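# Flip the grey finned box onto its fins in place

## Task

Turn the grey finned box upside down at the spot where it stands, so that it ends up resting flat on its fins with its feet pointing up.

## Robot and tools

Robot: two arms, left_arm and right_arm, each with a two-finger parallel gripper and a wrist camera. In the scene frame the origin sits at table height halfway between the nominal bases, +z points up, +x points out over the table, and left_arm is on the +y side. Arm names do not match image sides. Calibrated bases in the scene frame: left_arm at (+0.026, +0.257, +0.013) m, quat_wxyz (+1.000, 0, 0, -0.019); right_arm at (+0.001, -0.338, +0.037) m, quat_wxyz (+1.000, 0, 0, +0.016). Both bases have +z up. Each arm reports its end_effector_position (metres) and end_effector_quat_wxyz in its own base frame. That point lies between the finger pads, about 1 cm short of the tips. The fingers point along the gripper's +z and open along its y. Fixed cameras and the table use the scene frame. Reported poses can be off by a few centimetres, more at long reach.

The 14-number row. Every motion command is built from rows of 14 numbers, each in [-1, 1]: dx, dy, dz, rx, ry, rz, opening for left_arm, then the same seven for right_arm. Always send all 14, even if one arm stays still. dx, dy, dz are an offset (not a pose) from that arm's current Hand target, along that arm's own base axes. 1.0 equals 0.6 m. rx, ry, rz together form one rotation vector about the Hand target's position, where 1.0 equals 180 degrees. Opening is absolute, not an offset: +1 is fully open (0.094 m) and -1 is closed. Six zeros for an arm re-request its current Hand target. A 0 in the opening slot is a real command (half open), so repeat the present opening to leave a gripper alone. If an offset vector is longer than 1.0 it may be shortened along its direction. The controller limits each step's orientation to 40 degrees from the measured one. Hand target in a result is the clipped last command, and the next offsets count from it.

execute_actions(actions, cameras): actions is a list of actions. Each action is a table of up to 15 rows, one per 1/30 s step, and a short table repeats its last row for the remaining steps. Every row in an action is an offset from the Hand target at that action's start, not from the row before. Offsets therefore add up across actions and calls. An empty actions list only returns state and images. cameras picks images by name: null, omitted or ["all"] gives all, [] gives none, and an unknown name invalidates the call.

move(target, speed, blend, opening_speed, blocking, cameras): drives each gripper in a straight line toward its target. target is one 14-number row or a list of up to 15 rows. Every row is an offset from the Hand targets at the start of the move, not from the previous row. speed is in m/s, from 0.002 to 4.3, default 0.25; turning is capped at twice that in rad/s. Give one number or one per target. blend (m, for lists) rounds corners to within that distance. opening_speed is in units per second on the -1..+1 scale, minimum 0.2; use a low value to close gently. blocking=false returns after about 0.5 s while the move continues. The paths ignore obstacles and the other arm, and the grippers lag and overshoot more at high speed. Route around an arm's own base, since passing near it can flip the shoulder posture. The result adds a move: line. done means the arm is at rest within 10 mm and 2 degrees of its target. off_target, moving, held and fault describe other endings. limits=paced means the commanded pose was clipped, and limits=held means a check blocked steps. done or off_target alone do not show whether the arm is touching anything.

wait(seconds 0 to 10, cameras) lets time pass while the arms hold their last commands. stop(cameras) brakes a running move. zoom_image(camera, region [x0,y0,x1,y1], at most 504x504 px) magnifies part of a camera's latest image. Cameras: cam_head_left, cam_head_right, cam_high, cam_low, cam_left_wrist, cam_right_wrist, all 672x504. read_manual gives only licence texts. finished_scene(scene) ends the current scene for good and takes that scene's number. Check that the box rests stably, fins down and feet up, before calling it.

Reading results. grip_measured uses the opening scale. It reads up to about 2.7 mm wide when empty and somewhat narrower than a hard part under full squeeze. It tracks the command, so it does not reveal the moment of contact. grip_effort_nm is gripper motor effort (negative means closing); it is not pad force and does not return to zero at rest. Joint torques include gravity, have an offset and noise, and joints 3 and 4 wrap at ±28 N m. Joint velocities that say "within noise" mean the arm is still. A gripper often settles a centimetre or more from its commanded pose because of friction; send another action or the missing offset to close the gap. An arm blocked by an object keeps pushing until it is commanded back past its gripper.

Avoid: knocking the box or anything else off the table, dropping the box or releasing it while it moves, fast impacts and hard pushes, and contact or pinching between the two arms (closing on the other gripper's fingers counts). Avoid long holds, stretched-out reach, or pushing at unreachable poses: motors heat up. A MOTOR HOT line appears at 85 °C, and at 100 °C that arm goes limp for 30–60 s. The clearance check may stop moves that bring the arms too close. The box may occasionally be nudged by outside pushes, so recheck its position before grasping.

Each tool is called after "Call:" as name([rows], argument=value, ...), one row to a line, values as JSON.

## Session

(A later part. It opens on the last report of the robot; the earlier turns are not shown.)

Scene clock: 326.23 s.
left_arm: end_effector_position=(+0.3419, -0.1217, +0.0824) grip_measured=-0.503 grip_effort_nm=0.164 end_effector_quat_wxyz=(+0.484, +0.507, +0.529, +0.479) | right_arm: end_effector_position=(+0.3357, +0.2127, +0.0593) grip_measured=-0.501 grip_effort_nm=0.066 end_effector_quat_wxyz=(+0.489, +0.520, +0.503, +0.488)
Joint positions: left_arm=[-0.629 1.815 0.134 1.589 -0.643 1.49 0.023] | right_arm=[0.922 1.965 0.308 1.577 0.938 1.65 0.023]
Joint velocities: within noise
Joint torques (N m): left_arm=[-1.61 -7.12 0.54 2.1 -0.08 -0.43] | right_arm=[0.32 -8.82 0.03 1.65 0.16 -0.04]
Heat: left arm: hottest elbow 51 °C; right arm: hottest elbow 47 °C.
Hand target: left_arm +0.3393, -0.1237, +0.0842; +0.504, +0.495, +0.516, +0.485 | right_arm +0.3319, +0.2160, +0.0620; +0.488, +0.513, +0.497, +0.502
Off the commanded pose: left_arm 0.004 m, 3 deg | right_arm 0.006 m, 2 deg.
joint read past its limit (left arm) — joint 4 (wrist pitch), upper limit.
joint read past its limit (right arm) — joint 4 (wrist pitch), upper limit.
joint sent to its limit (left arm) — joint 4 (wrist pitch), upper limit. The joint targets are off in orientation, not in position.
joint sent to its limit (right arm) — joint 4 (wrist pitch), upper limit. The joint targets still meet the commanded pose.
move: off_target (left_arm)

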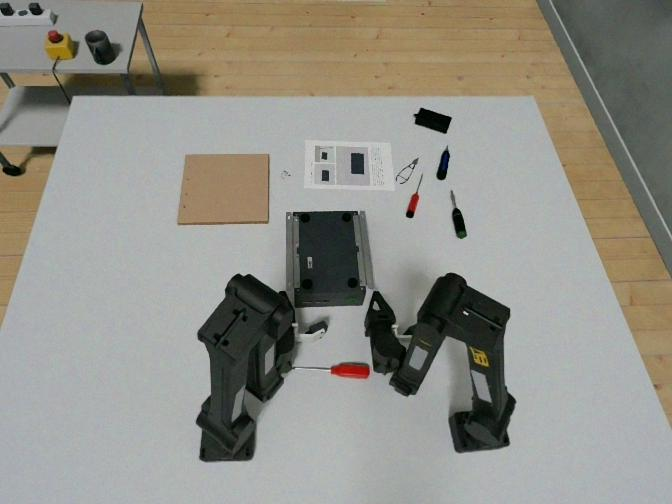

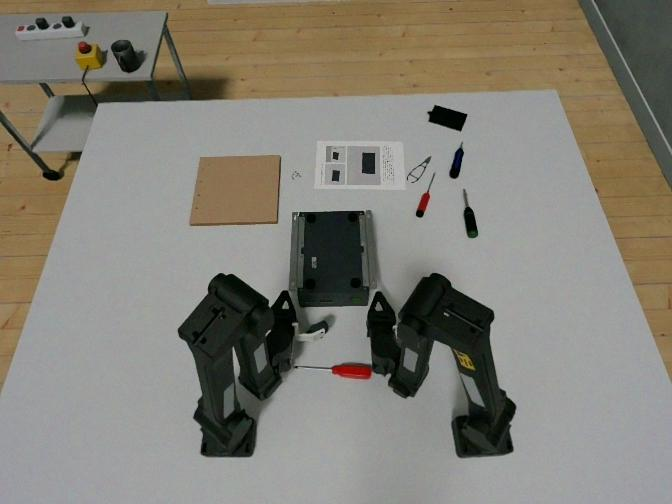

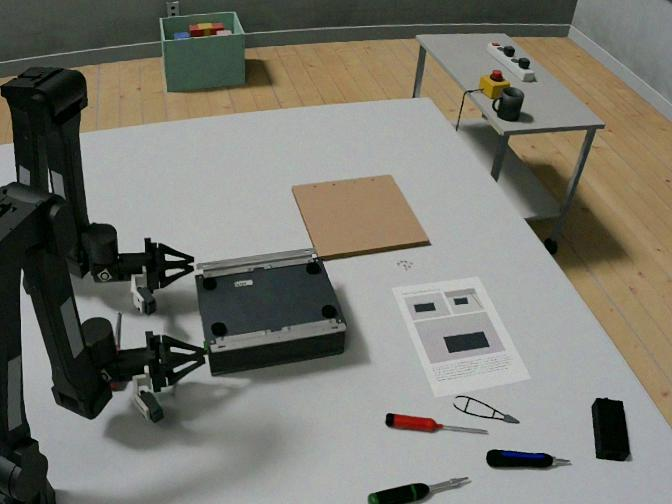

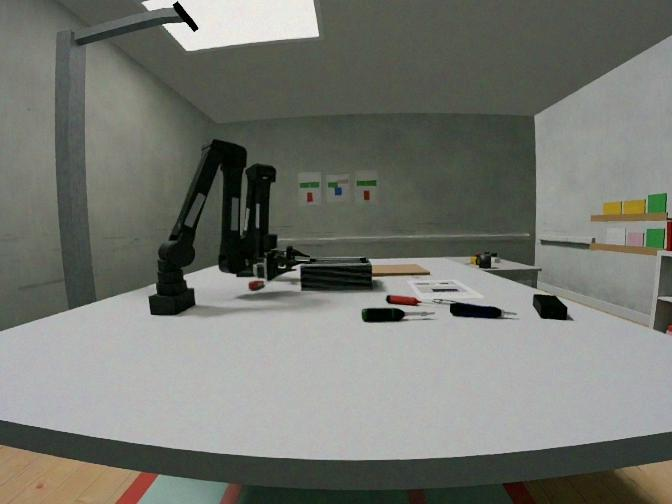

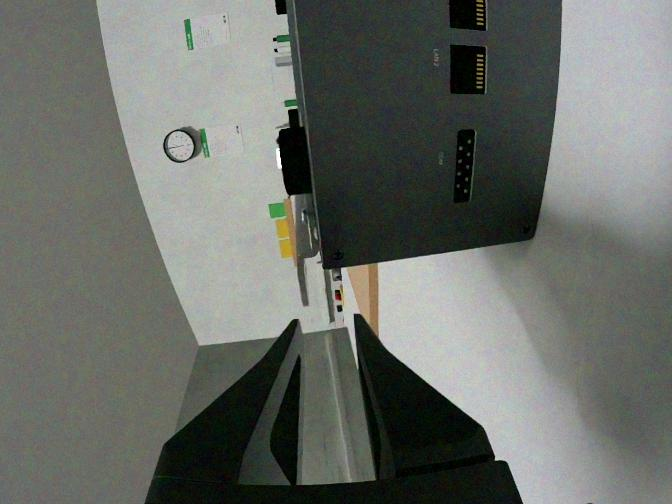

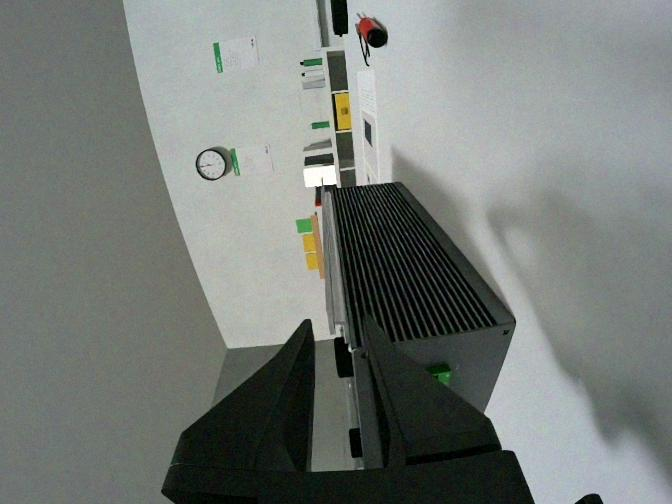

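Call:
move([
  [0,0.09,0.02,0,0,0,-0.5,0,-0.09,0.02,0,0,0,-0.5],
], speed=0.06, cameras=["cam_head_left","cam_high"])

Scene clock: 334.83 s.
left_arm: end_effector_position=(+0.3401, -0.0734, +0.0949) grip_measured=-0.503 grip_effort_nm=0.164 end_effector_quat_wxyz=(+0.493, +0.505, +0.531, +0.469) | right_arm: end_effector_position=(+0.3304, +0.1676, +0.0721) grip_measured=-0.501 grip_effort_nm=0.066 end_effector_quat_wxyz=(+0.478, +0.522, +0.514, +0.486)
Joint positions: left_arm=[-0.408 1.728 0.057 1.589 -0.407 1.49 0.023] | right_arm=[0.814 1.873 0.191 1.577 0.811 1.662 0.023]
Joint velocities: within noise
Joint torques (N m): left_arm=[-0.03 -5.83 0.62 2.15 0.14 -0.18] | right_arm=[-1.85 -8.41 -0.17 1.77 -0.09 -0.03]
Heat: left arm: hottest elbow 49 °C; right arm: hottest elbow 45 °C.
Hand target: left_arm +0.3392, -0.0697, +0.0961; +0.504, +0.495, +0.516, +0.485 | right_arm +0.3319, +0.1621, +0.0739; +0.488, +0.513, +0.497, +0.502
Off the commanded pose: left_arm 0.004 m, 3 deg | right_arm 0.006 m, 3 deg.
joint read past its limit (left arm) — joint 4 (wrist pitch), upper limit.
joint read past its limit (right arm) — joint 4 (wrist pitch), upper limit.
joint sent to its limit (left arm) — joint 4 (wrist pitch), upper limit. The joint targets are off in orientation, not in position.
joint sent to its limit (right arm) — joint 4 (wrist pitch), upper limit. The joint targets are off in orientation, not in position.
move: off_target (left_arm, right_arm)
Images, in order (width x height): cam_head_left 672x504, cam_high 672x504.

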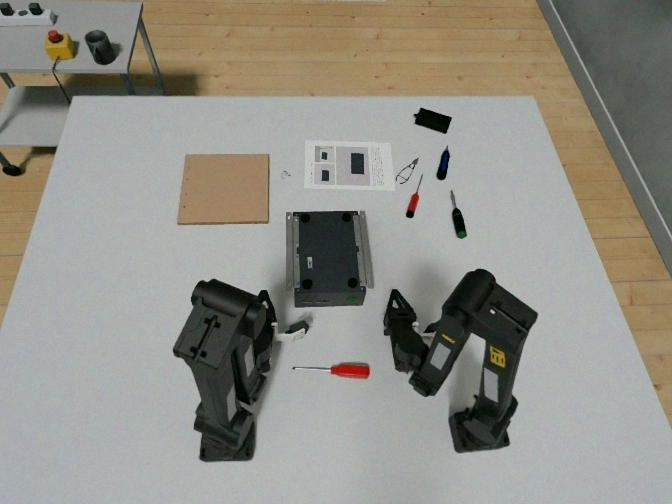

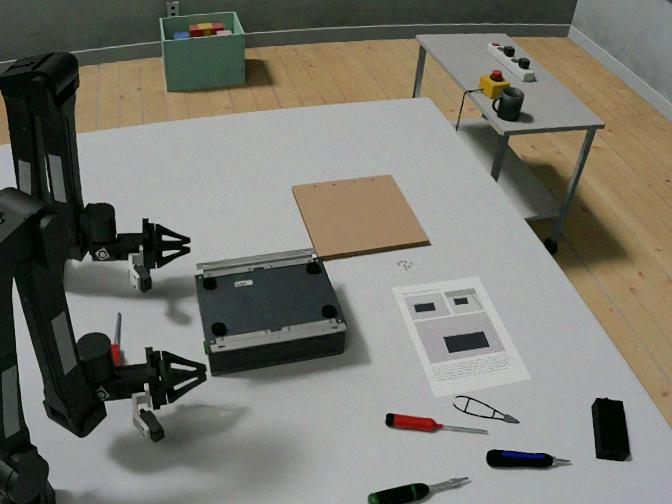

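Call:
finished_scene(scene=2)

The scene is finished: the task was done.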